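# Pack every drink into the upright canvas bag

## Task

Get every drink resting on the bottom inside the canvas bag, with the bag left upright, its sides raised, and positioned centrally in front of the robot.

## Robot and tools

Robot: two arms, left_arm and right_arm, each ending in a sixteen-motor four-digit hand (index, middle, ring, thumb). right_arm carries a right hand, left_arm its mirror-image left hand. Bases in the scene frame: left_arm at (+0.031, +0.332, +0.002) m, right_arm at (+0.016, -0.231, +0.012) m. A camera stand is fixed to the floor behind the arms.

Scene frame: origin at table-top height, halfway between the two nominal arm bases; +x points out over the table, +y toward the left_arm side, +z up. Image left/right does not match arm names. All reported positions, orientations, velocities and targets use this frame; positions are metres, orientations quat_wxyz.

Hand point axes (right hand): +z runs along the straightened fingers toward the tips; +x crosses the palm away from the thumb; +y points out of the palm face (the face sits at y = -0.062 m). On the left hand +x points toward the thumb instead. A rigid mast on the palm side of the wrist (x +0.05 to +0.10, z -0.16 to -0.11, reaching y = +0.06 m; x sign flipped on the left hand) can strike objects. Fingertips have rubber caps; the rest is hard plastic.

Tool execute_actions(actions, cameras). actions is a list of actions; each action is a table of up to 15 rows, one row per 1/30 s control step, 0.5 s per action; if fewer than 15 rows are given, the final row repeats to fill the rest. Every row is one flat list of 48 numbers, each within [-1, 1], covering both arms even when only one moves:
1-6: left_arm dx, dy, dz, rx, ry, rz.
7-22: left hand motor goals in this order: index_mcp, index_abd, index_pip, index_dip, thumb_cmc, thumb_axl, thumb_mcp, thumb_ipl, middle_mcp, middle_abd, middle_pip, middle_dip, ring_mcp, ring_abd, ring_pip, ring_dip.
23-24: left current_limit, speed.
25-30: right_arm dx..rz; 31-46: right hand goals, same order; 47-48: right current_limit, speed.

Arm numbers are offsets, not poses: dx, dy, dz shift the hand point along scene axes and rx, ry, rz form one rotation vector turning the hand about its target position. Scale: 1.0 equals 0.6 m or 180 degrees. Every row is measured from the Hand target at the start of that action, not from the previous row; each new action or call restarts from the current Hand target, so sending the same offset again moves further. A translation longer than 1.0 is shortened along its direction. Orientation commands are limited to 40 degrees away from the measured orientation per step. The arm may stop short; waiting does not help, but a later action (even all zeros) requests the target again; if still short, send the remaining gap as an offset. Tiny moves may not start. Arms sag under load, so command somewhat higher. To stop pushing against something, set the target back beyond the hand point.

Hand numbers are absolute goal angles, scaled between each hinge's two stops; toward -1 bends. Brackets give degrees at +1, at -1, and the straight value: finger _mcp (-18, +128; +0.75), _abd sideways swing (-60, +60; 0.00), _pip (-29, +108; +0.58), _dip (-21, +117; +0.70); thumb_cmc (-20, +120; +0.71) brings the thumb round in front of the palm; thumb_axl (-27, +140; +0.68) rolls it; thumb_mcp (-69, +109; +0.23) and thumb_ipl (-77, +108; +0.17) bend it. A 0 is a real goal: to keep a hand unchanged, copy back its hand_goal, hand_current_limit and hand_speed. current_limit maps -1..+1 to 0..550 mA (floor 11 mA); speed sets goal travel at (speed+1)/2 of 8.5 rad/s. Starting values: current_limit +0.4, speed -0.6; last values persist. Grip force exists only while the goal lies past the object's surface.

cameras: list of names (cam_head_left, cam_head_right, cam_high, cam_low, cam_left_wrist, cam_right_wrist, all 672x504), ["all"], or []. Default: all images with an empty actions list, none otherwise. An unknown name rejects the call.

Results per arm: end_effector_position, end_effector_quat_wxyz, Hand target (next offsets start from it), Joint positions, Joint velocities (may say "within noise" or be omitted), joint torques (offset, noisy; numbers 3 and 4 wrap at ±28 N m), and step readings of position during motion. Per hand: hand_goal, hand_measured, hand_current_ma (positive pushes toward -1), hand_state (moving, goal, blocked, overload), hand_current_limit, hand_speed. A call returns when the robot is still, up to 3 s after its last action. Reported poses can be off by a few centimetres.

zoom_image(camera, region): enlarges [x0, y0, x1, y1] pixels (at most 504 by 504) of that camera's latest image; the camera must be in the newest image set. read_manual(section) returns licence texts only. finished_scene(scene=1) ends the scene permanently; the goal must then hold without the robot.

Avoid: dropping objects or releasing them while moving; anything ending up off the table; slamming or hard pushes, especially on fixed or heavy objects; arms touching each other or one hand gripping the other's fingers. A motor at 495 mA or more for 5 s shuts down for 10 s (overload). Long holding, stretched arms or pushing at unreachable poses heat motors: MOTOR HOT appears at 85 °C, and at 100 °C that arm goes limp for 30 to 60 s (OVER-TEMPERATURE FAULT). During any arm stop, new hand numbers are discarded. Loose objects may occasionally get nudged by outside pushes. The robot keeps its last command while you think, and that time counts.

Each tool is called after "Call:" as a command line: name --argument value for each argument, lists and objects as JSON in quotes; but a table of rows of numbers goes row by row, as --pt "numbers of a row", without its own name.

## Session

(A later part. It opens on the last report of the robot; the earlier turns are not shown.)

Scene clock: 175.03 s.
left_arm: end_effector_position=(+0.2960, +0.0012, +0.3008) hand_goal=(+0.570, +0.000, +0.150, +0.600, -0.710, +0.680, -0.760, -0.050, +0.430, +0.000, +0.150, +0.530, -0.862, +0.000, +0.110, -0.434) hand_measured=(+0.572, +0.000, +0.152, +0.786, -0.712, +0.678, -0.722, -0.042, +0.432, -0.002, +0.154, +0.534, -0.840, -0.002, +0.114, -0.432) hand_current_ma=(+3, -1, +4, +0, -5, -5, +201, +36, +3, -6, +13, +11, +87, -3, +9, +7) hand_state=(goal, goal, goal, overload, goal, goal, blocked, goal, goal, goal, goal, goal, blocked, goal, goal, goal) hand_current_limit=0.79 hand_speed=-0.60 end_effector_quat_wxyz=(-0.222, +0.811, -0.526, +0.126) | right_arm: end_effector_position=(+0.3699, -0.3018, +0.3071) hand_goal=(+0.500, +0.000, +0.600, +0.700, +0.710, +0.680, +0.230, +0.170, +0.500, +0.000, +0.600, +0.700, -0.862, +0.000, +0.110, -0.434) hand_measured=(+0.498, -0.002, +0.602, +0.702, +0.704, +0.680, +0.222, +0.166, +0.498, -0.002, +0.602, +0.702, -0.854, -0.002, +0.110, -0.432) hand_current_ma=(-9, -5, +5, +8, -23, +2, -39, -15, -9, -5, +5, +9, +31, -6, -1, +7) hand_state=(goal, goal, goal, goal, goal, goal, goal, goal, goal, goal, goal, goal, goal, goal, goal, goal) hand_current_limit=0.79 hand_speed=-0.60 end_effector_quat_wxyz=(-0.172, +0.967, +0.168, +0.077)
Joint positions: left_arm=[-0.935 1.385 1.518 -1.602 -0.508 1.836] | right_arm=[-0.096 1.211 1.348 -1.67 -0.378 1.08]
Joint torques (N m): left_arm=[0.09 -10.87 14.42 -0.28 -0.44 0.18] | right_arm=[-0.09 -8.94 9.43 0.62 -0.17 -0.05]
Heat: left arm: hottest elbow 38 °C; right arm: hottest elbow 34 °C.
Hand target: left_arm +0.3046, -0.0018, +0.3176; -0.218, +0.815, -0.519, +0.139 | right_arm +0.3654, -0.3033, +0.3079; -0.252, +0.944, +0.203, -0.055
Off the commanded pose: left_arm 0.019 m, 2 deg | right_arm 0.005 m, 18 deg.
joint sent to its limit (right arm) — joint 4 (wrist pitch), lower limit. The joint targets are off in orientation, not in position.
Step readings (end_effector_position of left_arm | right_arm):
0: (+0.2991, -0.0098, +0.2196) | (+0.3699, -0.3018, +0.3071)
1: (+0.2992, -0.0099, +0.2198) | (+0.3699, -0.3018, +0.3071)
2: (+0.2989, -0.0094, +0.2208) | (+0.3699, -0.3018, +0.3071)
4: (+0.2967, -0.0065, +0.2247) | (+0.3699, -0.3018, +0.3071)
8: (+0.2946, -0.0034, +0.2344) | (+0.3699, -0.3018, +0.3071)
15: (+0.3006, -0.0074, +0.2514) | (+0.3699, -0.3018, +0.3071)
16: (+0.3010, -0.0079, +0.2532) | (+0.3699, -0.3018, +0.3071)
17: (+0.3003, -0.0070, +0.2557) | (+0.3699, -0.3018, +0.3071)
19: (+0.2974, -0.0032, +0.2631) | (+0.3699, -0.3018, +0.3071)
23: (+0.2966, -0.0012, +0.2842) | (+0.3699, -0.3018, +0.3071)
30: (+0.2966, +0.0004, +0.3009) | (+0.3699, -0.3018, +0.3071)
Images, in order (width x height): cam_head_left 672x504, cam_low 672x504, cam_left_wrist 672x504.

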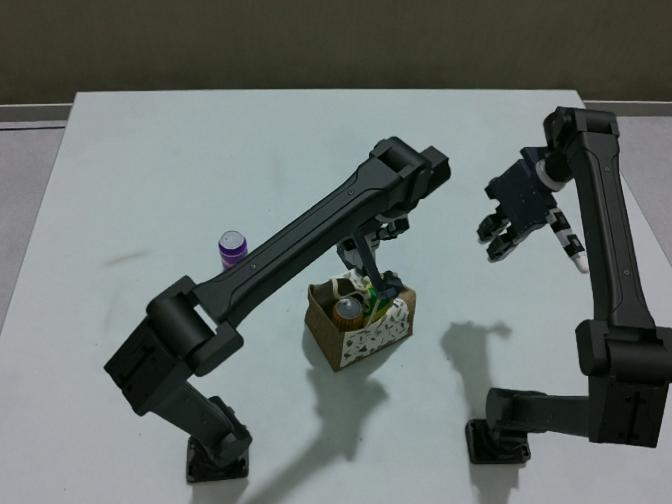

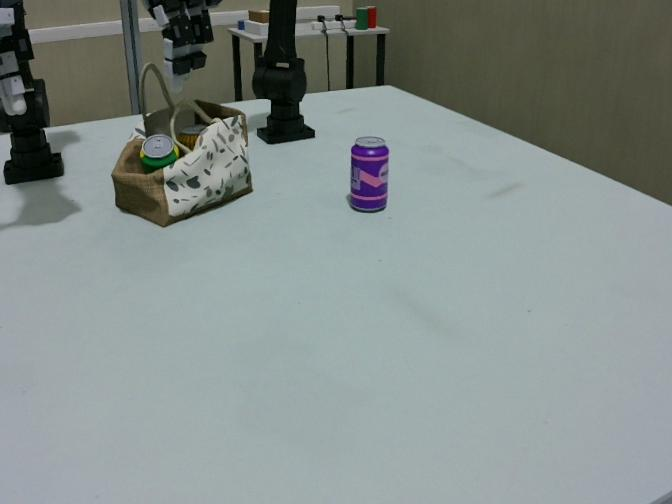

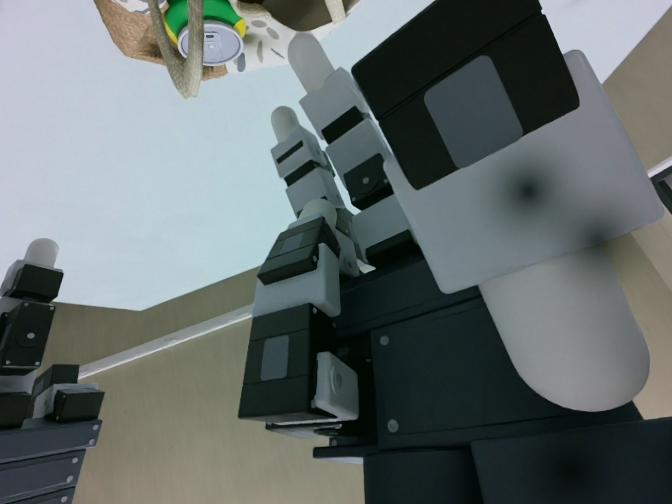

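Call:
execute_actions --actions '[[[-0.01,0.09,0.02,0,0,0.05,0.8,0,0.15,0.60,-0.71,0.68,-0.3,0.0,0.8,0,0.15,0.6,-0.863,0,0.11,-0.435,0.79,-0.6, 0,0,0,0,0,0,0.5,0,0.6,0.7,0.71,0.68,0.23,0.17,0.5,0,0.6,0.7,-0.863,0,0.11,-0.435,0.79,-0.6]],[[0.02,0.1,0.0,0,0,0.05,0.95,0,0.14,0.69,-0.71,0.68,-0.22,0.06,0.95,0,0.14,0.69,-0.863,0,0.11,-0.435,0.79,-0.6, 0,0,0,0,0,0,0.5,0,0.6,0.7,0.71,0.68,0.23,0.17,0.5,0,0.6,0.7,-0.863,0,0.11,-0.435,0.79,-0.6]],[[0.05,0.1,0.0,0,0,0.05,0.95,0,0.14,0.69,-0.71,0.68,-0.22,0.06,0.95,0,0.14,0.69,-0.863,0,0.11,-0.435,0.79,-0.6, 0,0,0,0,0,0,0.5,0,0.6,0.7,0.71,0.68,0.23,0.17,0.5,0,0.6,0.7,-0.863,0,0.11,-0.435,0.79,-0.6]]]' --cameras '["cam_head_left","cam_head_right","cam_low","cam_high"]'

Call:
zoom_image --camera "cam_low" --region '[80, 0, 290, 240]'

Call:
zoom_image --camera "cam_head_left" --region '[280, 230, 440, 390]'

Call:
zoom_image --camera "cam_head_right" --region '[290, 230, 450, 390]'

Call:
zoom_image --camera "cam_high" --region '[300, 100, 450, 250]'

Scene clock: 177.70 s.
left_arm: end_effector_position=(+0.3444, +0.1708, +0.3281) hand_goal=(+0.950, +0.000, +0.140, +0.690, -0.710, +0.680, -0.220, +0.060, +0.950, +0.000, +0.140, +0.690, -0.862, +0.000, +0.110, -0.434) hand_measured=(+0.936, +0.000, +0.142, +0.786, -0.710, +0.678, -0.222, +0.058, +0.936, -0.002, +0.142, +0.686, -0.840, -0.002, +0.114, -0.432) hand_current_ma=(-51, -1, +3, +0, -3, -4, -10, -8, -50, -5, +4, -10, +87, -3, +9, +7) hand_state=(goal, goal, goal, overload, goal, goal, goal, goal, goal, goal, goal, goal, blocked, goal, goal, goal) hand_current_limit=0.79 hand_speed=-0.60 end_effector_quat_wxyz=(-0.240, +0.914, -0.313, +0.096) | right_arm: end_effector_position=(+0.3699, -0.3018, +0.3071) hand_goal=(+0.500, +0.000, +0.600, +0.700, +0.710, +0.680, +0.230, +0.170, +0.500, +0.000, +0.600, +0.700, -0.862, +0.000, +0.110, -0.434) hand_measured=(+0.498, -0.002, +0.602, +0.702, +0.704, +0.680, +0.222, +0.166, +0.498, -0.002, +0.602, +0.702, -0.854, -0.002, +0.110, -0.432) hand_current_ma=(-9, -5, +5, +8, -23, +2, -39, -15, -9, -5, +5, +9, +31, -6, -1, +7) hand_state=(goal, goal, goal, goal, goal, goal, goal, goal, goal, goal, goal, goal, goal, goal, goal, goal) hand_current_limit=0.79 hand_speed=-0.60 end_effector_quat_wxyz=(-0.172, +0.967, +0.168, +0.077)
Joint positions: left_arm=[-0.521 1.184 1.408 -1.673 -0.51 1.766] | right_arm=[-0.096 1.211 1.348 -1.67 -0.378 1.08]
Joint torques (N m): left_arm=[-0.79 -8.29 10.17 -0.08 -0.44 0.22] | right_arm=[-0.15 -8.88 9.14 0.65 -0.16 -0.08]
Heat: left arm: hottest elbow 38 °C; right arm: hottest elbow 34 °C.
Hand target: left_arm +0.3405, +0.1722, +0.3296; -0.244, +0.913, -0.315, +0.084 | right_arm +0.3654, -0.3033, +0.3079; -0.252, +0.944, +0.203, -0.055
Off the commanded pose: left_arm 0.004 m, 1 deg | right_arm 0.005 m, 18 deg.
joint sent to its limit (left arm) — joint 4 (wrist pitch), lower limit. The joint targets still meet the commanded pose.
joint sent to its limit (right arm) — joint 4 (wrist pitch), lower limit. The joint targets are off in orientation, not in position.
Step readings (end_effector_position of left_arm | right_arm):
0: (+0.2959, +0.0013, +0.3007) | (+0.3699, -0.3018, +0.3071)
1: (+0.2960, +0.0015, +0.3007) | (+0.3699, -0.3018, +0.3071)
2: (+0.2956, +0.0033, +0.3014) | (+0.3699, -0.3018, +0.3071)
4: (+0.2955, +0.0113, +0.3045) | (+0.3699, -0.3018, +0.3071)
8: (+0.2981, +0.0354, +0.3195) | (+0.3699, -0.3018, +0.3071)
15: (+0.2980, +0.0511, +0.3376) | (+0.3699, -0.3018, +0.3071)
16: (+0.2981, +0.0514, +0.3370) | (+0.3699, -0.3018, +0.3071)
17: (+0.2991, +0.0537, +0.3351) | (+0.3699, -0.3018, +0.3071)
19: (+0.2995, +0.0639, +0.3284) | (+0.3699, -0.3018, +0.3071)
23: (+0.3086, +0.0944, +0.3229) | (+0.3699, -0.3018, +0.3071)
30: (+0.3130, +0.1098, +0.3318) | (+0.3699, -0.3018, +0.3071)
31: (+0.3132, +0.1101, +0.3318) | (+0.3699, -0.3018, +0.3071)
32: (+0.3146, +0.1121, +0.3315) | (+0.3699, -0.3018, +0.3071)
34: (+0.3201, +0.1223, +0.3297) | (+0.3699, -0.3018, +0.3071)
38: (+0.3382, +0.1560, +0.3278) | (+0.3699, -0.3018, +0.3071)
45: (+0.3447, +0.1706, +0.3282) | (+0.3699, -0.3018, +0.3071)
Images, in order (width x height): cam_head_left 672x504, cam_head_right 672x504, cam_high 672x504, cam_low 672x504.

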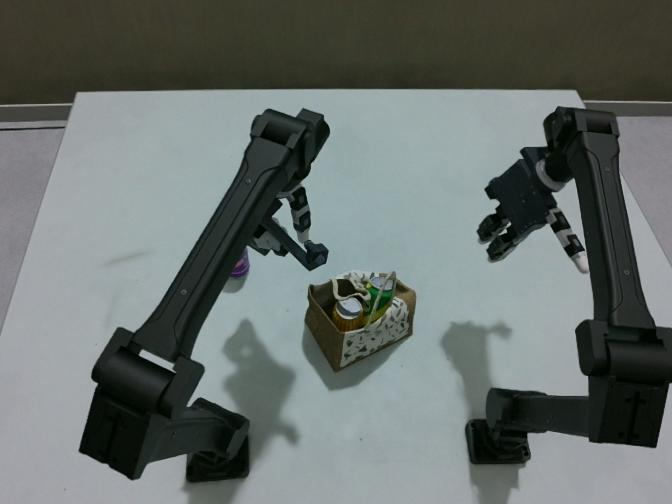

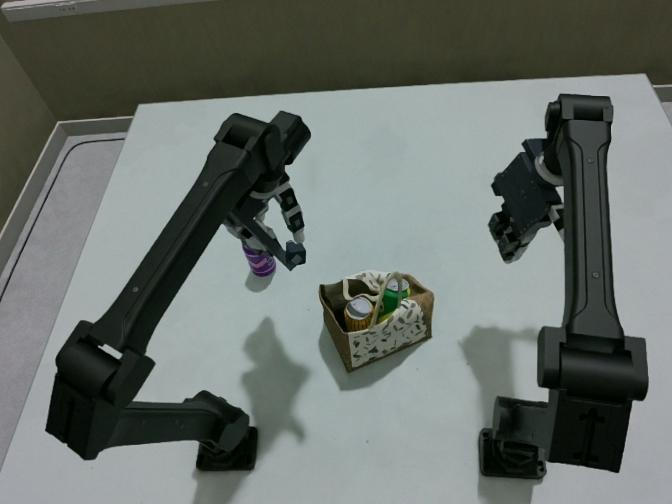

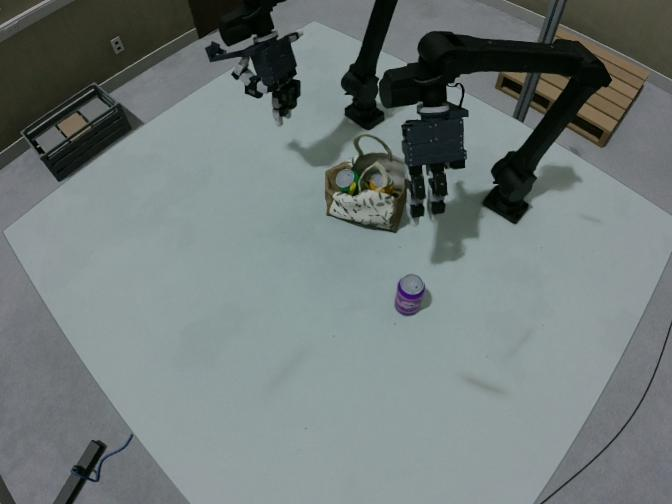

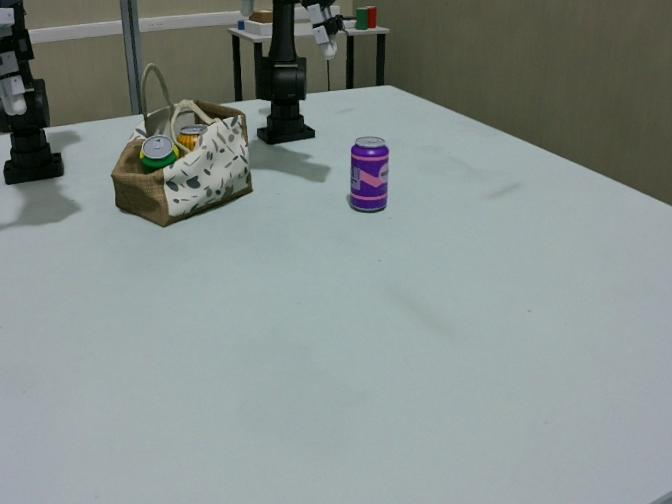

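Scaled by 2.100.

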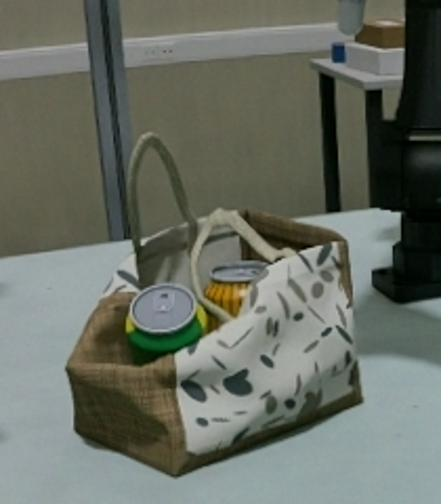

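Scaled by 3.150.

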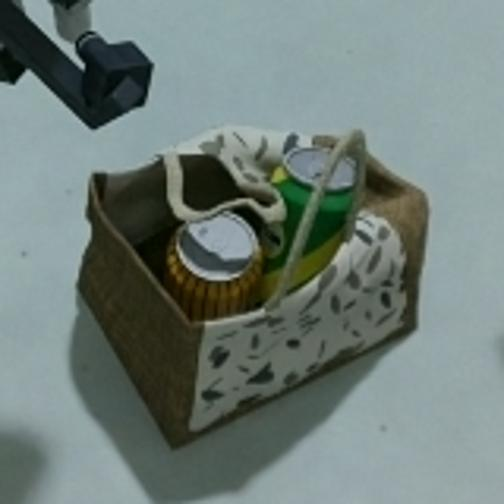

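Scaled by 3.150.

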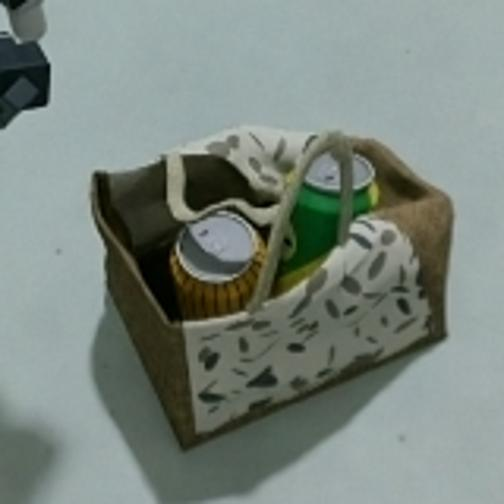

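Scaled by 3.360.

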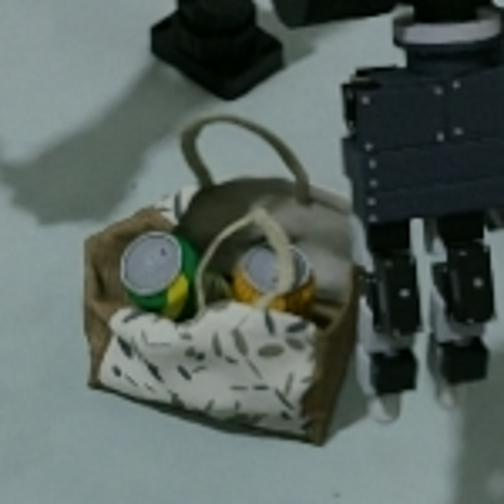

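Call:
execute_actions --actions '[]' --cameras '["cam_right_wrist","cam_left_wrist"]'

Call:
zoom_image --camera "cam_left_wrist" --region '[0, 0, 350, 250]'

Scene clock: 179.50 s.
left_arm: end_effector_position=(+0.3443, +0.1708, +0.3281) hand_goal=(+0.950, +0.000, +0.140, +0.690, -0.710, +0.680, -0.220, +0.060, +0.950, +0.000, +0.140, +0.690, -0.862, +0.000, +0.110, -0.434) hand_measured=(+0.936, +0.000, +0.142, +0.786, -0.710, +0.678, -0.222, +0.058, +0.936, -0.002, +0.142, +0.686, -0.840, -0.002, +0.114, -0.432) hand_current_ma=(-51, -1, +3, +0, -3, -4, -10, -8, -50, -5, +4, -10, +87, -3, +9, +7) hand_state=(goal, goal, goal, overload, goal, goal, goal, goal, goal, goal, goal, goal, blocked, goal, goal, goal) hand_current_limit=0.79 hand_speed=-0.60 end_effector_quat_wxyz=(-0.240, +0.914, -0.313, +0.096) | right_arm: end_effector_position=(+0.3699, -0.3018, +0.3071) hand_goal=(+0.500, +0.000, +0.600, +0.700, +0.710, +0.680, +0.230, +0.170, +0.500, +0.000, +0.600, +0.700, -0.862, +0.000, +0.110, -0.434) hand_measured=(+0.498, -0.002, +0.602, +0.702, +0.704, +0.680, +0.222, +0.166, +0.498, -0.002, +0.602, +0.702, -0.854, -0.002, +0.110, -0.432) hand_current_ma=(-9, -5, +5, +8, -23, +2, -39, -15, -9, -5, +5, +9, +31, -6, -1, +7) hand_state=(goal, goal, goal, goal, goal, goal, goal, goal, goal, goal, goal, goal, goal, goal, goal, goal) hand_current_limit=0.79 hand_speed=-0.60 end_effector_quat_wxyz=(-0.172, +0.967, +0.168, +0.077)
Joint positions: left_arm=[-0.521 1.184 1.408 -1.673 -0.51 1.767] | right_arm=[-0.096 1.211 1.348 -1.67 -0.378 1.08]
Joint velocities: within noise
Joint torques (N m): left_arm=[-0.79 -8.29 10.19 -0.08 -0.45 0.21] | right_arm=[-0.32 -8.06 9.13 0.29 -0.13 -0.07]
Heat: left arm: hottest elbow 38 °C; right arm: hottest elbow 34 °C.
Hand target: left_arm +0.3405, +0.1723, +0.3296; -0.244, +0.913, -0.315, +0.084 | right_arm +0.3654, -0.3033, +0.3079; -0.252, +0.944, +0.203, -0.055
Off the commanded pose: left_arm 0.004 m, 1 deg | right_arm 0.005 m, 18 deg.
Images, in order (width x height): cam_left_wrist 672x504, cam_right_wrist 672x504.

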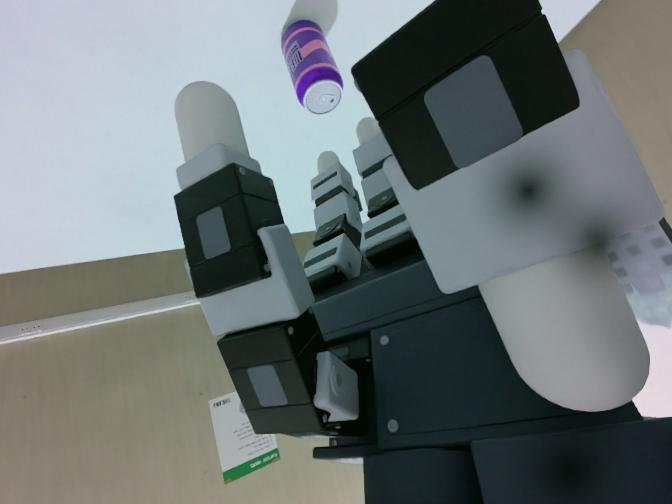

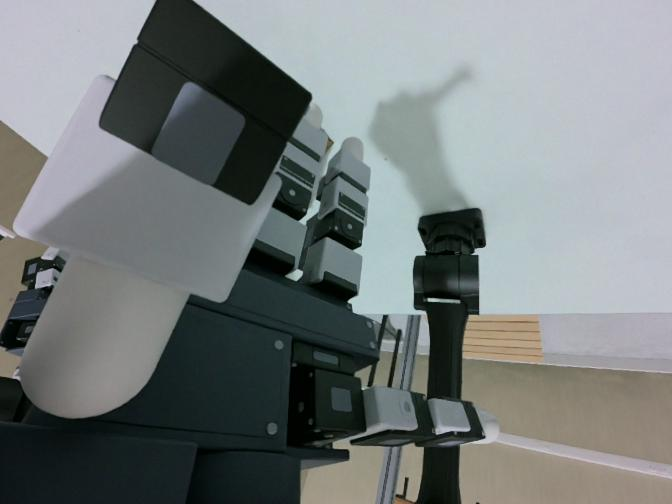

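Scaled by 1.440.

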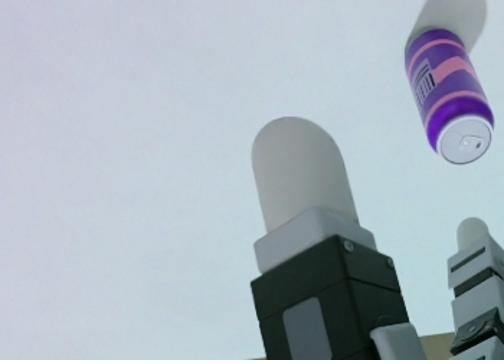

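Call:
execute_actions --actions '[[[0.067,0.046,-0.012,0,0,0.0736,0.95,0,0.14,0.69,-0.71,0.68,-0.22,0.06,0.95,0,0.14,0.69,-0.863,0,0.11,-0.435,0.79,-0.6, -0.0125,0.083,-0.003,0,0,0,0.5,0,0.6,0.7,0.71,0.68,0.23,0.17,0.5,0,0.6,0.7,-0.863,0,0.11,-0.435,0.79,-0.6]],[[0.067,0.046,-0.012,0,0,0.0736,0.95,0,0.14,0.69,-0.71,0.68,-0.22,0.06,0.95,0,0.14,0.69,-0.863,0,0.11,-0.435,0.79,-0.6, -0.0125,0.083,-0.003,0,0,0,0.5,0,0.6,0.7,0.71,0.68,0.23,0.17,0.5,0,0.6,0.7,-0.863,0,0.11,-0.435,0.79,-0.6]],[[0.067,0.046,-0.012,0,0,0.0736,0.95,0,0.14,0.69,-0.71,0.68,-0.22,0.06,0.95,0,0.14,0.69,-0.863,0,0.11,-0.435,0.79,-0.6, -0.0125,0.083,-0.003,0,0,0,0.5,0,0.6,0.7,0.71,0.68,0.23,0.17,0.5,0,0.6,0.7,-0.863,0,0.11,-0.435,0.79,-0.6]],[[0.067,0.046,-0.012,0,0,0.0736,0.95,0,0.14,0.69,-0.71,0.68,-0.22,0.06,0.95,0,0.14,0.69,-0.863,0,0.11,-0.435,0.79,-0.6, -0.0125,0.083,-0.003,0,0,0,0.5,0,0.6,0.7,0.71,0.68,0.23,0.17,0.5,0,0.6,0.7,-0.863,0,0.11,-0.435,0.79,-0.6]]]' --cameras '["cam_head_left","cam_head_right","cam_low","cam_high","cam_right_wrist","cam_left_wrist"]'

Call:
zoom_image --camera "cam_right_wrist" --region '[240, 0, 672, 300]'

Call:
zoom_image --camera "cam_high" --region '[310, 120, 430, 240]'

Call:
zoom_image --camera "cam_low" --region '[100, 50, 270, 230]'

Scene clock: 183.07 s.
left_arm: end_effector_position=(+0.4879, +0.2845, +0.2866) hand_goal=(+0.950, +0.000, +0.140, +0.690, -0.710, +0.680, -0.220, +0.060, +0.950, +0.000, +0.140, +0.690, -0.862, +0.000, +0.110, -0.434) hand_measured=(+0.938, +0.000, +0.140, +0.786, -0.710, +0.678, -0.222, +0.058, +0.938, -0.002, +0.142, +0.686, -0.840, -0.002, +0.114, -0.432) hand_current_ma=(-48, -1, +2, +0, -3, -4, -8, -7, -47, -5, +3, -10, +87, -3, +9, +7) hand_state=(goal, goal, goal, overload, goal, goal, goal, goal, goal, goal, goal, goal, blocked, goal, goal, goal) hand_current_limit=0.79 hand_speed=-0.60 end_effector_quat_wxyz=(-0.226, +0.969, +0.095, +0.043) | right_arm: end_effector_position=(+0.3250, -0.1106, +0.2821) hand_goal=(+0.500, +0.000, +0.600, +0.700, +0.710, +0.680, +0.230, +0.170, +0.500, +0.000, +0.600, +0.700, -0.862, +0.000, +0.110, -0.434) hand_measured=(+0.498, -0.002, +0.602, +0.702, +0.704, +0.680, +0.222, +0.166, +0.496, -0.002, +0.600, +0.702, -0.854, -0.002, +0.110, -0.432) hand_current_ma=(-10, -5, +4, +8, -23, +2, -39, -15, -17, -5, -2, +4, +31, -6, -1, +7) hand_state=(goal, goal, goal, goal, goal, goal, goal, goal, goal, goal, goal, goal, goal, goal, goal, goal) hand_current_limit=0.79 hand_speed=-0.60 end_effector_quat_wxyz=(-0.246, +0.948, +0.196, -0.051)
Joint positions: left_arm=[-0.153 1.428 1.513 -1.675 -0.463 1.241] | right_arm=[0.403 1.275 1.339 -1.67 -0.507 1.5]
Joint torques (N m): left_arm=[-0.79 -10.52 14.52 -0.23 -0.3 0.01] | right_arm=[0.32 -8.29 14.54 0.27 -0.59 0.23]
Heat: left arm: hottest elbow 37 °C; right arm: hottest elbow 34 °C.
Hand target: left_arm +0.5013, +0.2826, +0.3008; -0.256, +0.958, +0.126, -0.034 | right_arm +0.3355, -0.1041, +0.3007; -0.252, +0.944, +0.203, -0.055
Off the commanded pose: left_arm 0.020 m, 10 deg | right_arm 0.022 m, 1 deg.
joint sent to its limit (left arm) — joint 4 (wrist pitch), lower limit. The joint targets are off in orientation, not in position.
joint sent to its limit (right arm) — joint 4 (wrist pitch), lower limit. The joint targets are off in orientation, not in position.
Step readings (end_effector_position of left_arm | right_arm):
0: (+0.3443, +0.1708, +0.3281) | (+0.3699, -0.3018, +0.3071)
1: (+0.3445, +0.1710, +0.3281) | (+0.3699, -0.3017, +0.3071)
2: (+0.3457, +0.1726, +0.3282) | (+0.3696, -0.3009, +0.3069)
4: (+0.3504, +0.1779, +0.3280) | (+0.3684, -0.2934, +0.3060)
8: (+0.3647, +0.1967, +0.3245) | (+0.3666, -0.2674, +0.3047)
15: (+0.3743, +0.2028, +0.3173) | (+0.3644, -0.2564, +0.3051)
16: (+0.3748, +0.2028, +0.3171) | (+0.3641, -0.2558, +0.3050)
17: (+0.3765, +0.2042, +0.3167) | (+0.3635, -0.2536, +0.3049)
19: (+0.3821, +0.2085, +0.3146) | (+0.3618, -0.2439, +0.3047)
23: (+0.3981, +0.2258, +0.3044) | (+0.3581, -0.2157, +0.3042)
30: (+0.4075, +0.2319, +0.2957) | (+0.3542, -0.2056, +0.3040)
31: (+0.4083, +0.2317, +0.2966) | (+0.3538, -0.2052, +0.3040)
32: (+0.4106, +0.2327, +0.2977) | (+0.3528, -0.2028, +0.3039)
34: (+0.4188, +0.2353, +0.3006) | (+0.3498, -0.1936, +0.3037)
38: (+0.4376, +0.2512, +0.3002) | (+0.3428, -0.1662, +0.3018)
45: (+0.4469, +0.2582, +0.2920) | (+0.3404, -0.1566, +0.2967)
46: (+0.4475, +0.2581, +0.2924) | (+0.3402, -0.1562, +0.2963)
47: (+0.4493, +0.2590, +0.2930) | (+0.3391, -0.1539, +0.2959)
49: (+0.4579, +0.2611, +0.2956) | (+0.3358, -0.1449, +0.2941)
53: (+0.4768, +0.2759, +0.2940) | (+0.3280, -0.1194, +0.2872)
60: (+0.4858, +0.2842, +0.2850) | (+0.3252, -0.1107, +0.2809)

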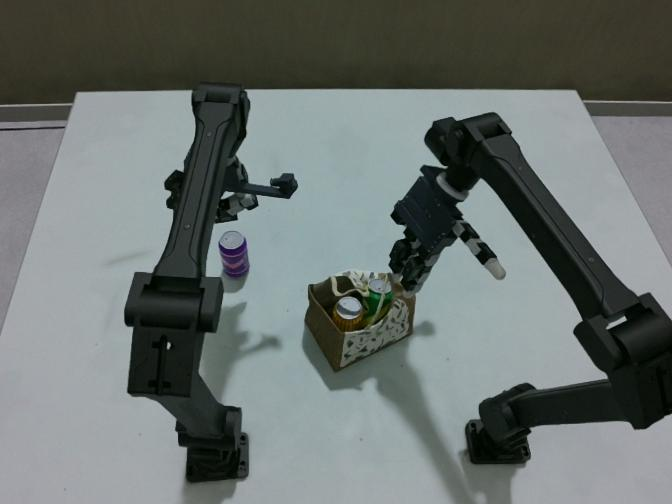

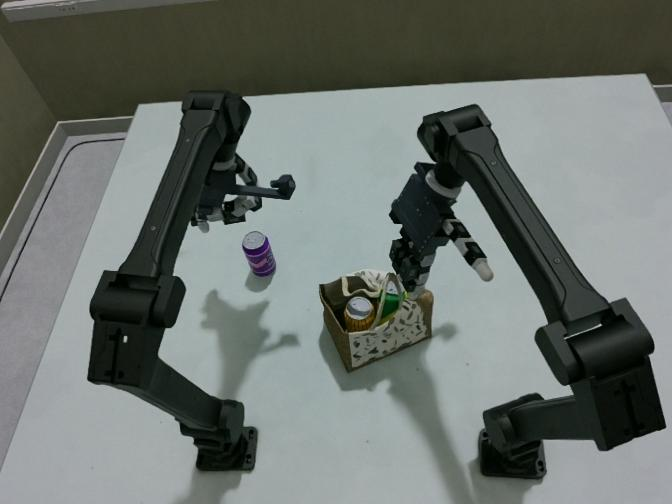

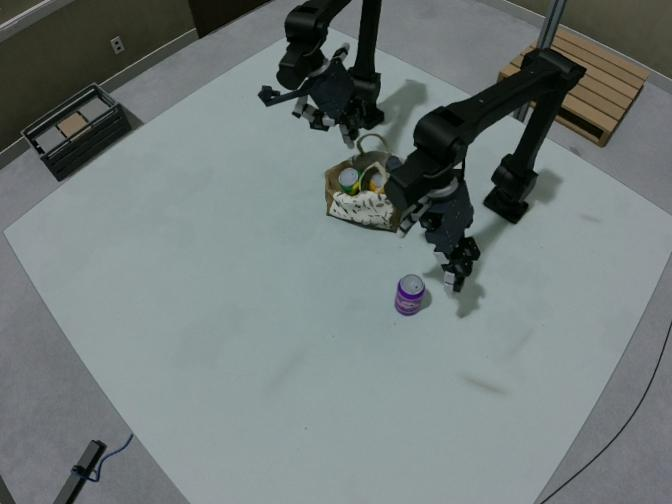

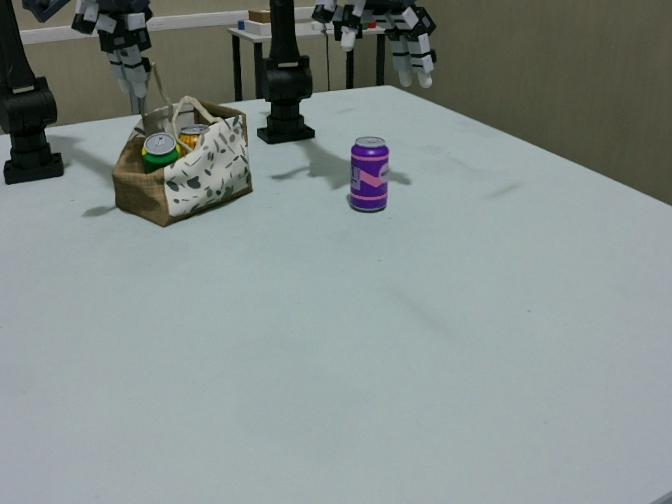

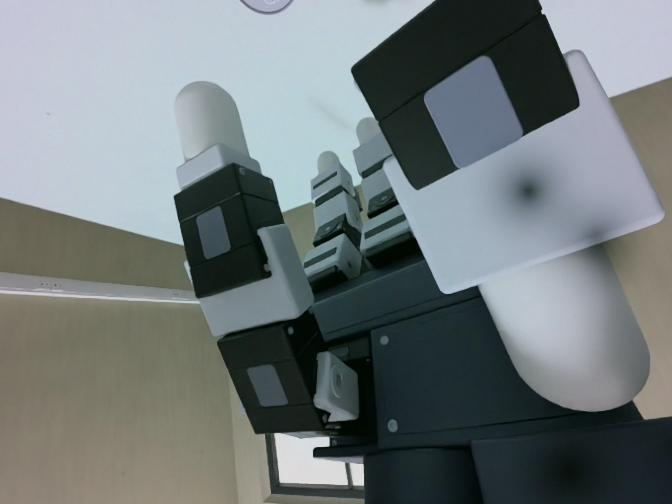

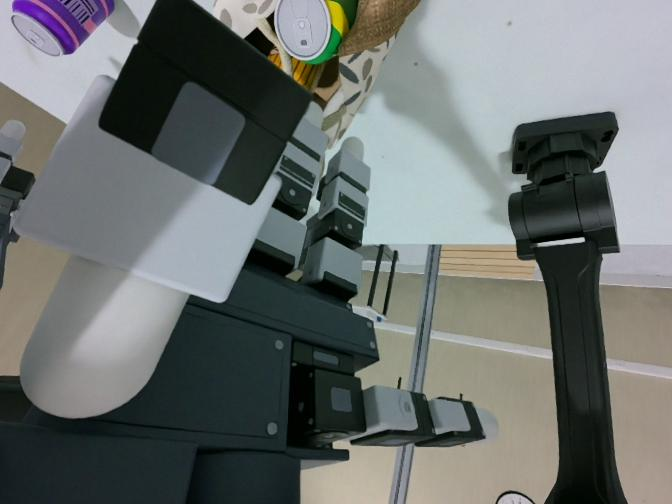

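Scaled by 1.167.

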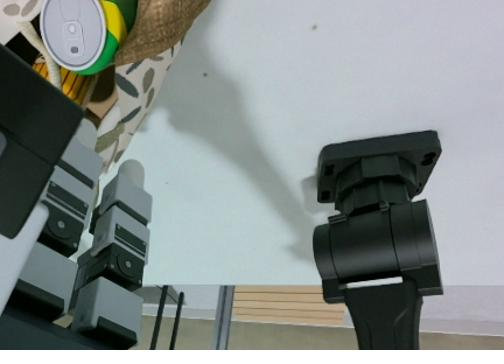

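Scaled by 4.200.

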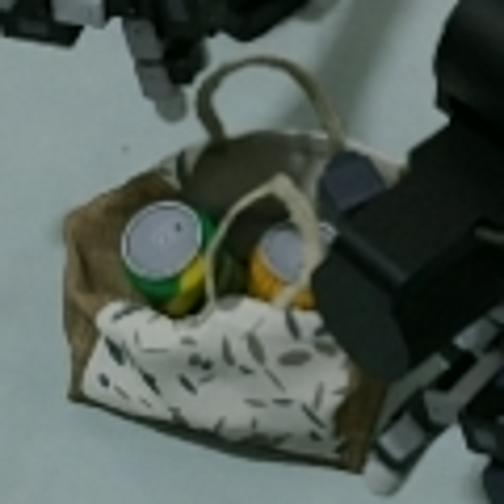

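Scaled by 2.800.

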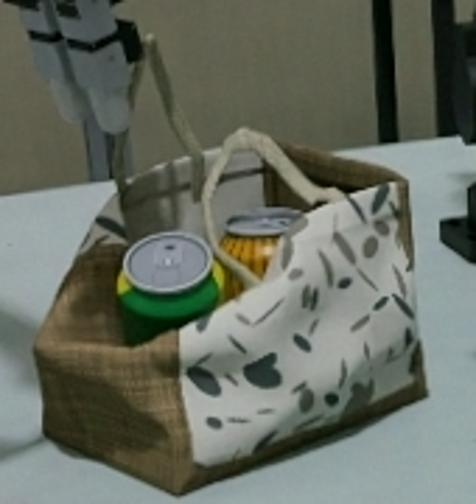

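Call:
execute_actions --actions '[[[0,0,-0.084,0,0,0,0.95,0,0.14,0.69,-0.71,0.68,-0.22,0.06,0.95,0,0.14,0.69,-0.863,0,0.11,-0.435,0.79,-0.6, 0.02,-0.08,0,0,0,0,0.95,0,0.58,0.7,0.71,0.68,0.23,0.17,0.95,0,0.58,0.7,0.95,0,0.58,0.7,0.79,-0.4]],[[0,0,-0.084,0,0,0,0.95,0,0.14,0.69,-0.71,0.68,-0.22,0.06,0.95,0,0.14,0.69,-0.863,0,0.11,-0.435,0.79,-0.6, 0,-0.04,0,0,0,0,0.95,0,0.58,0.7,0.71,0.68,0.23,0.17,0.95,0,0.58,0.7,0.95,0,0.58,0.7,0.79,-0.4]]]' --cameras '["cam_right_wrist","cam_left_wrist","cam_low"]'

Call:
zoom_image --camera "cam_right_wrist" --region '[100, 0, 450, 250]'

Scene clock: 186.80 s.
left_arm: end_effector_position=(+0.5008, +0.2872, +0.2053) hand_goal=(+0.950, +0.000, +0.140, +0.690, -0.710, +0.680, -0.220, +0.060, +0.950, +0.000, +0.140, +0.690, -0.862, +0.000, +0.110, -0.434) hand_measured=(+0.938, +0.000, +0.140, +0.786, -0.710, +0.678, -0.222, +0.058, +0.938, -0.002, +0.142, +0.686, -0.840, -0.002, +0.114, -0.432) hand_current_ma=(-48, -1, +2, +0, -3, -4, -8, -7, -47, -4, +3, -10, +86, -3, +9, +7) hand_state=(goal, goal, goal, overload, goal, goal, goal, goal, goal, goal, goal, goal, blocked, goal, goal, goal) hand_current_limit=0.79 hand_speed=-0.60 end_effector_quat_wxyz=(-0.254, +0.958, +0.128, -0.030) | right_arm: end_effector_position=(+0.3467, -0.1710, +0.2955) hand_goal=(+0.950, +0.000, +0.580, +0.700, +0.710, +0.680, +0.230, +0.170, +0.950, +0.000, +0.580, +0.700, +0.950, +0.000, +0.580, +0.700) hand_measured=(+0.934, -0.002, +0.580, +0.702, +0.704, +0.680, +0.222, +0.166, +0.932, -0.002, +0.578, +0.700, +0.934, -0.002, +0.578, +0.698) hand_current_ma=(-67, -5, +2, +8, -23, +2, -39, -15, -68, -5, -7, +0, -60, -6, -4, -9) hand_state=(goal, goal, goal, goal, goal, goal, goal, goal, goal, goal, goal, goal, goal, goal, goal, goal) hand_current_limit=0.79 hand_speed=-0.40 end_effector_quat_wxyz=(-0.234, +0.955, +0.185, +0.008)
Joint positions: left_arm=[-0.161 1.572 1.465 -1.675 -0.475 1.117] | right_arm=[0.235 1.229 1.339 -1.67 -0.472 1.37]
Joint torques (N m): left_arm=[-1.67 -12.92 9.54 -0.51 -0.48 0] | right_arm=[-0.73 -8.59 10.22 0.32 -0.45 -0.06]
Heat: left arm: hottest elbow 37 °C; right arm: hottest elbow 34 °C.
Hand target: left_arm +0.5013, +0.2826, +0.1999; -0.256, +0.958, +0.126, -0.034 | right_arm +0.3475, -0.1760, +0.3008; -0.252, +0.944, +0.204, -0.055
Off the commanded pose: left_arm 0.007 m, 1 deg | right_arm 0.007 m, 8 deg.
joint sent to its limit (right arm) — joint 4 (wrist pitch), lower limit. The joint targets are off in orientation, not in position.
Step readings (end_effector_position of left_arm | right_arm):
0: (+0.4879, +0.2845, +0.2866) | (+0.3250, -0.1106, +0.2821)
1: (+0.4880, +0.2845, +0.2866) | (+0.3250, -0.1107, +0.2821)
2: (+0.4885, +0.2846, +0.2860) | (+0.3258, -0.1120, +0.2820)
4: (+0.4905, +0.2854, +0.2835) | (+0.3292, -0.1187, +0.2822)
8: (+0.4966, +0.2860, +0.2708) | (+0.3377, -0.1410, +0.2845)
15: (+0.5015, +0.2862, +0.2589) | (+0.3408, -0.1498, +0.2875)
16: (+0.5016, +0.2863, +0.2590) | (+0.3411, -0.1499, +0.2875)
17: (+0.5015, +0.2868, +0.2580) | (+0.3418, -0.1513, +0.2876)
19: (+0.5004, +0.2880, +0.2520) | (+0.3432, -0.1547, +0.2884)
23: (+0.4987, +0.2878, +0.2279) | (+0.3457, -0.1667, +0.2922)
30: (+0.5005, +0.2870, +0.2053) | (+0.3463, -0.1711, +0.2955)
Images, in order (width x height): cam_low 672x504, cam_left_wrist 672x504, cam_right_wrist 672x504.

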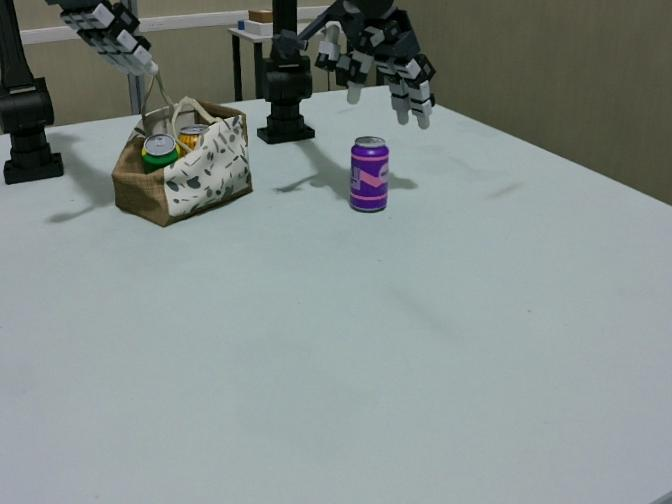

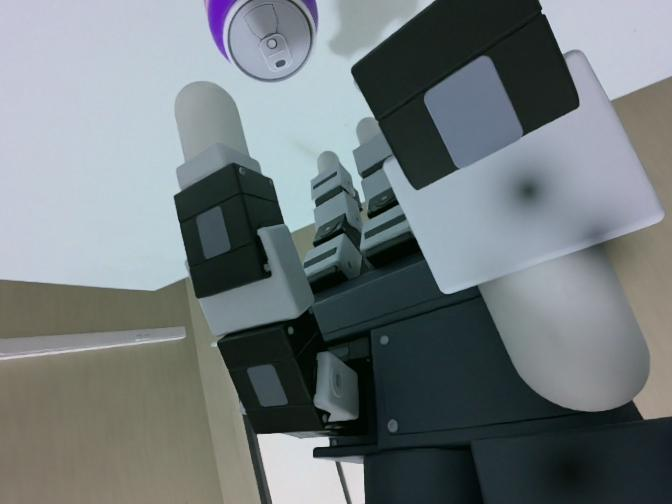

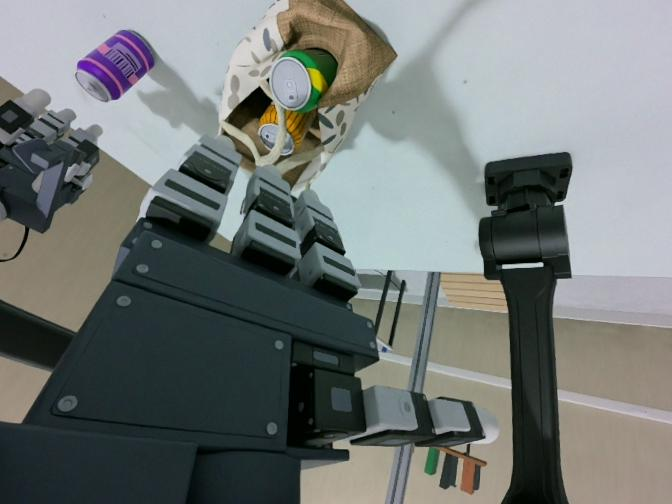

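Scaled by 1.440.

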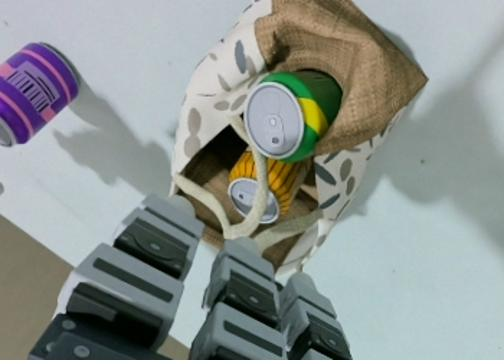

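Call:
zoom_image --camera "cam_right_wrist" --region '[210, 0, 410, 190]'

Call:
zoom_image --camera "cam_low" --region '[100, 90, 260, 230]'

Scaled by 2.520.

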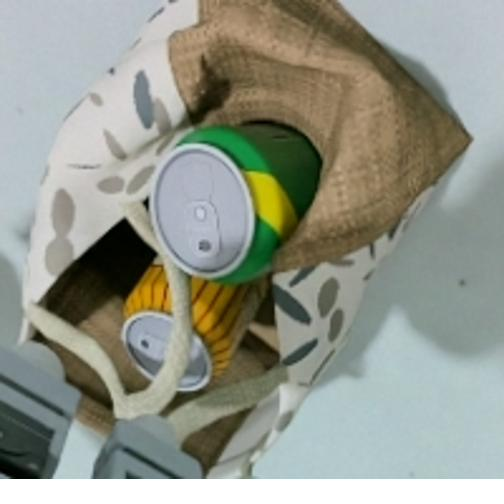

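Scaled by 3.150.

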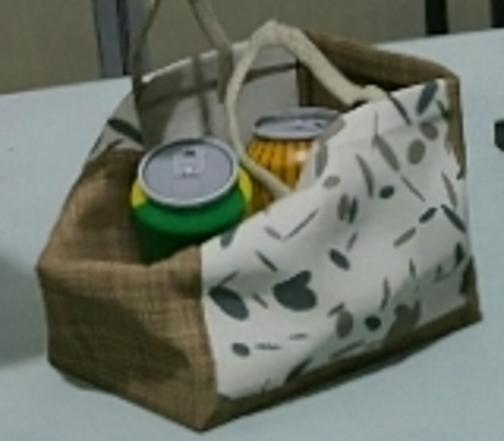

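Call:
execute_actions --actions '[[[0,-0.006,-0.09,0,0,0,0.95,0,0.14,0.69,-0.71,0.68,-0.22,0.06,0.95,0,0.14,0.69,-0.863,0,0.11,-0.435,0.79,-0.6, 0,0,0,0,0,0,0.95,0,0.14,0.69,-0.3,0.68,-0.22,0.06,0.95,0,0.14,0.69,-0.863,0,0.11,-0.435,0.79,-0.6]],[[0,0,-0.05,0,0,0,0.95,0,0.14,0.69,-0.71,0.68,-0.22,0.06,0.95,0,0.14,0.69,-0.863,0,0.11,-0.435,0.79,-0.6, 0,0,0,0,0,0,0.95,0,0.14,0.69,-0.71,0.68,-0.22,0.06,0.95,0,0.14,0.69,-0.863,0,0.11,-0.435,0.79,-0.6]]]' --cameras '["cam_head_left","cam_high","cam_left_wrist","cam_low"]'

Call:
zoom_image --camera "cam_low" --region '[290, 30, 470, 230]'

Call:
zoom_image --camera "cam_high" --region '[360, 180, 520, 340]'

Scene clock: 193.93 s.
left_arm: end_effector_position=(+0.5013, +0.2842, +0.1279) hand_goal=(+0.950, +0.000, +0.140, +0.690, -0.710, +0.680, -0.220, +0.060, +0.950, +0.000, +0.140, +0.690, -0.862, +0.000, +0.110, -0.434) hand_measured=(+0.938, +0.000, +0.140, +0.786, -0.710, +0.678, -0.222, +0.058, +0.938, -0.002, +0.142, +0.686, -0.842, -0.002, +0.114, -0.432) hand_current_ma=(-48, -1, +2, +0, -2, -4, -8, -7, -47, -4, +3, -10, +79, -3, +9, +7) hand_state=(goal, goal, goal, overload, goal, goal, goal, goal, goal, goal, goal, goal, blocked, goal, goal, goal) hand_current_limit=0.79 hand_speed=-0.60 end_effector_quat_wxyz=(-0.254, +0.958, +0.129, -0.027) | right_arm: end_effector_position=(+0.3470, -0.1712, +0.2955) hand_goal=(+0.950, +0.000, +0.140, +0.690, -0.710, +0.680, -0.220, +0.060, +0.950, +0.000, +0.140, +0.690, -0.862, +0.000, +0.110, -0.434) hand_measured=(+0.934, -0.002, +0.142, +0.692, -0.706, +0.680, -0.220, +0.062, +0.934, -0.002, +0.142, +0.692, -0.842, -0.002, +0.116, -0.432) hand_current_ma=(-61, -5, +6, +8, +14, +2, +2, +6, -62, -5, +6, +8, +79, -6, +17, +8) hand_state=(goal, goal, goal, goal, goal, goal, goal, goal, goal, goal, goal, goal, goal, goal, goal, goal) hand_current_limit=0.79 hand_speed=-0.60 end_effector_quat_wxyz=(-0.233, +0.954, +0.186, +0.008)
Joint positions: left_arm=[-0.169 1.612 1.306 -1.474 -0.475 1.107] | right_arm=[0.235 1.229 1.339 -1.67 -0.471 1.367]
Joint torques (N m): left_arm=[-1.73 -12.16 8.8 -0.06 -0.4 0.01] | right_arm=[-0.09 -8.82 10.3 0.44 -0.32 -0.04]
Heat: left arm: hottest elbow 36 °C; right arm: hottest elbow 34 °C.
Hand target: left_arm +0.5014, +0.2790, +0.1160; -0.256, +0.958, +0.126, -0.034 | right_arm +0.3475, -0.1761, +0.3008; -0.252, +0.944, +0.204, -0.055
Off the commanded pose: left_arm 0.013 m, 1 deg | right_arm 0.007 m, 8 deg.
joint sent to its limit (right arm) — joint 4 (wrist pitch), lower limit. The joint targets are off in orientation, not in position.
Step readings (end_effector_position of left_arm | right_arm):
0: (+0.5009, +0.2872, +0.2053) | (+0.3468, -0.1710, +0.2955)
1: (+0.5010, +0.2872, +0.2052) | (+0.3468, -0.1710, +0.2955)
2: (+0.5017, +0.2871, +0.2024) | (+0.3468, -0.1710, +0.2955)
4: (+0.5026, +0.2868, +0.1931) | (+0.3468, -0.1710, +0.2955)
8: (+0.4959, +0.2859, +0.1657) | (+0.3468, -0.1711, +0.2955)
15: (+0.4990, +0.2845, +0.1550) | (+0.3469, -0.1712, +0.2955)
16: (+0.4995, +0.2844, +0.1550) | (+0.3469, -0.1712, +0.2955)
17: (+0.5005, +0.2843, +0.1536) | (+0.3469, -0.1712, +0.2955)
19: (+0.5025, +0.2840, +0.1491) | (+0.3469, -0.1712, +0.2955)
23: (+0.4999, +0.2844, +0.1354) | (+0.3469, -0.1712, +0.2955)
30: (+0.5009, +0.2843, +0.1279) | (+0.3469, -0.1712, +0.2955)
Images, in order (width x height): cam_head_left 672x504, cam_high 672x504, cam_low 672x504, cam_left_wrist 672x504.

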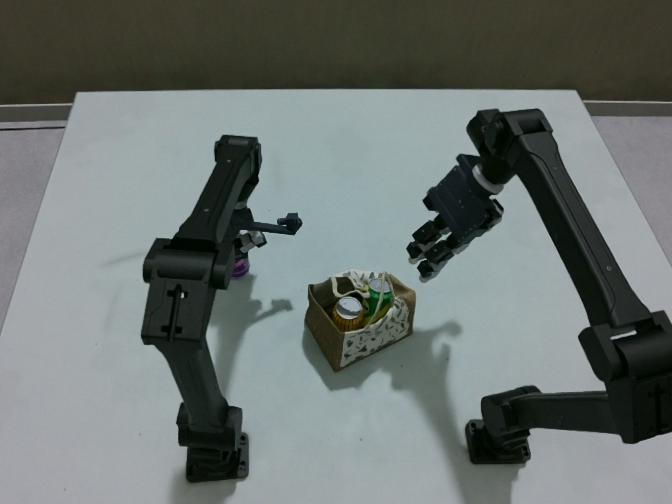

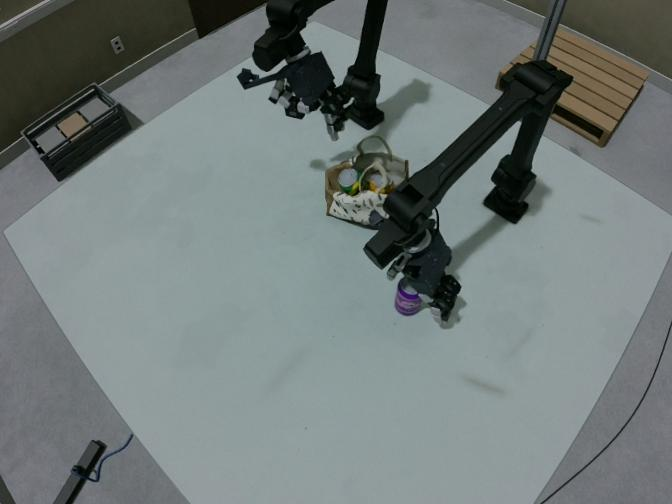

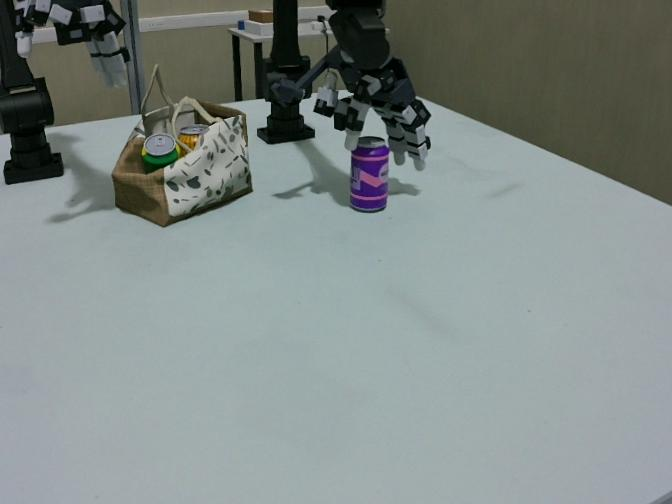

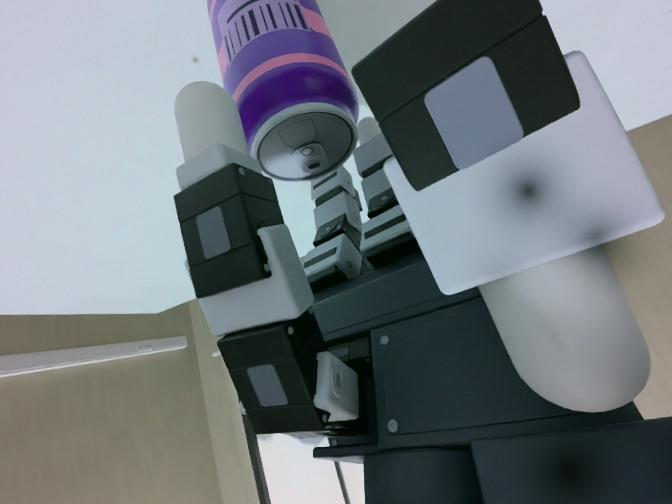

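Scaled by 2.520.

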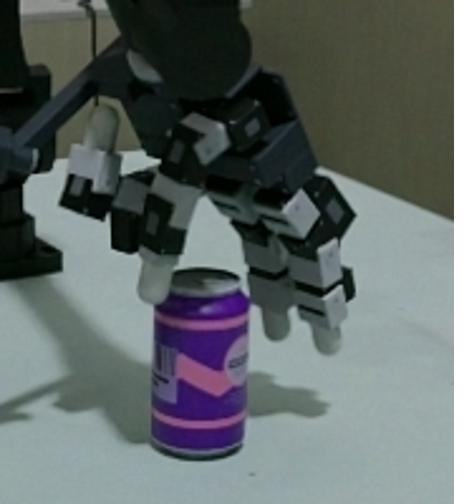

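Scaled by 3.150.

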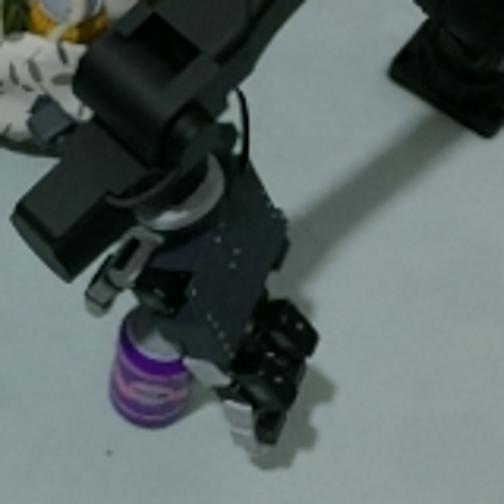

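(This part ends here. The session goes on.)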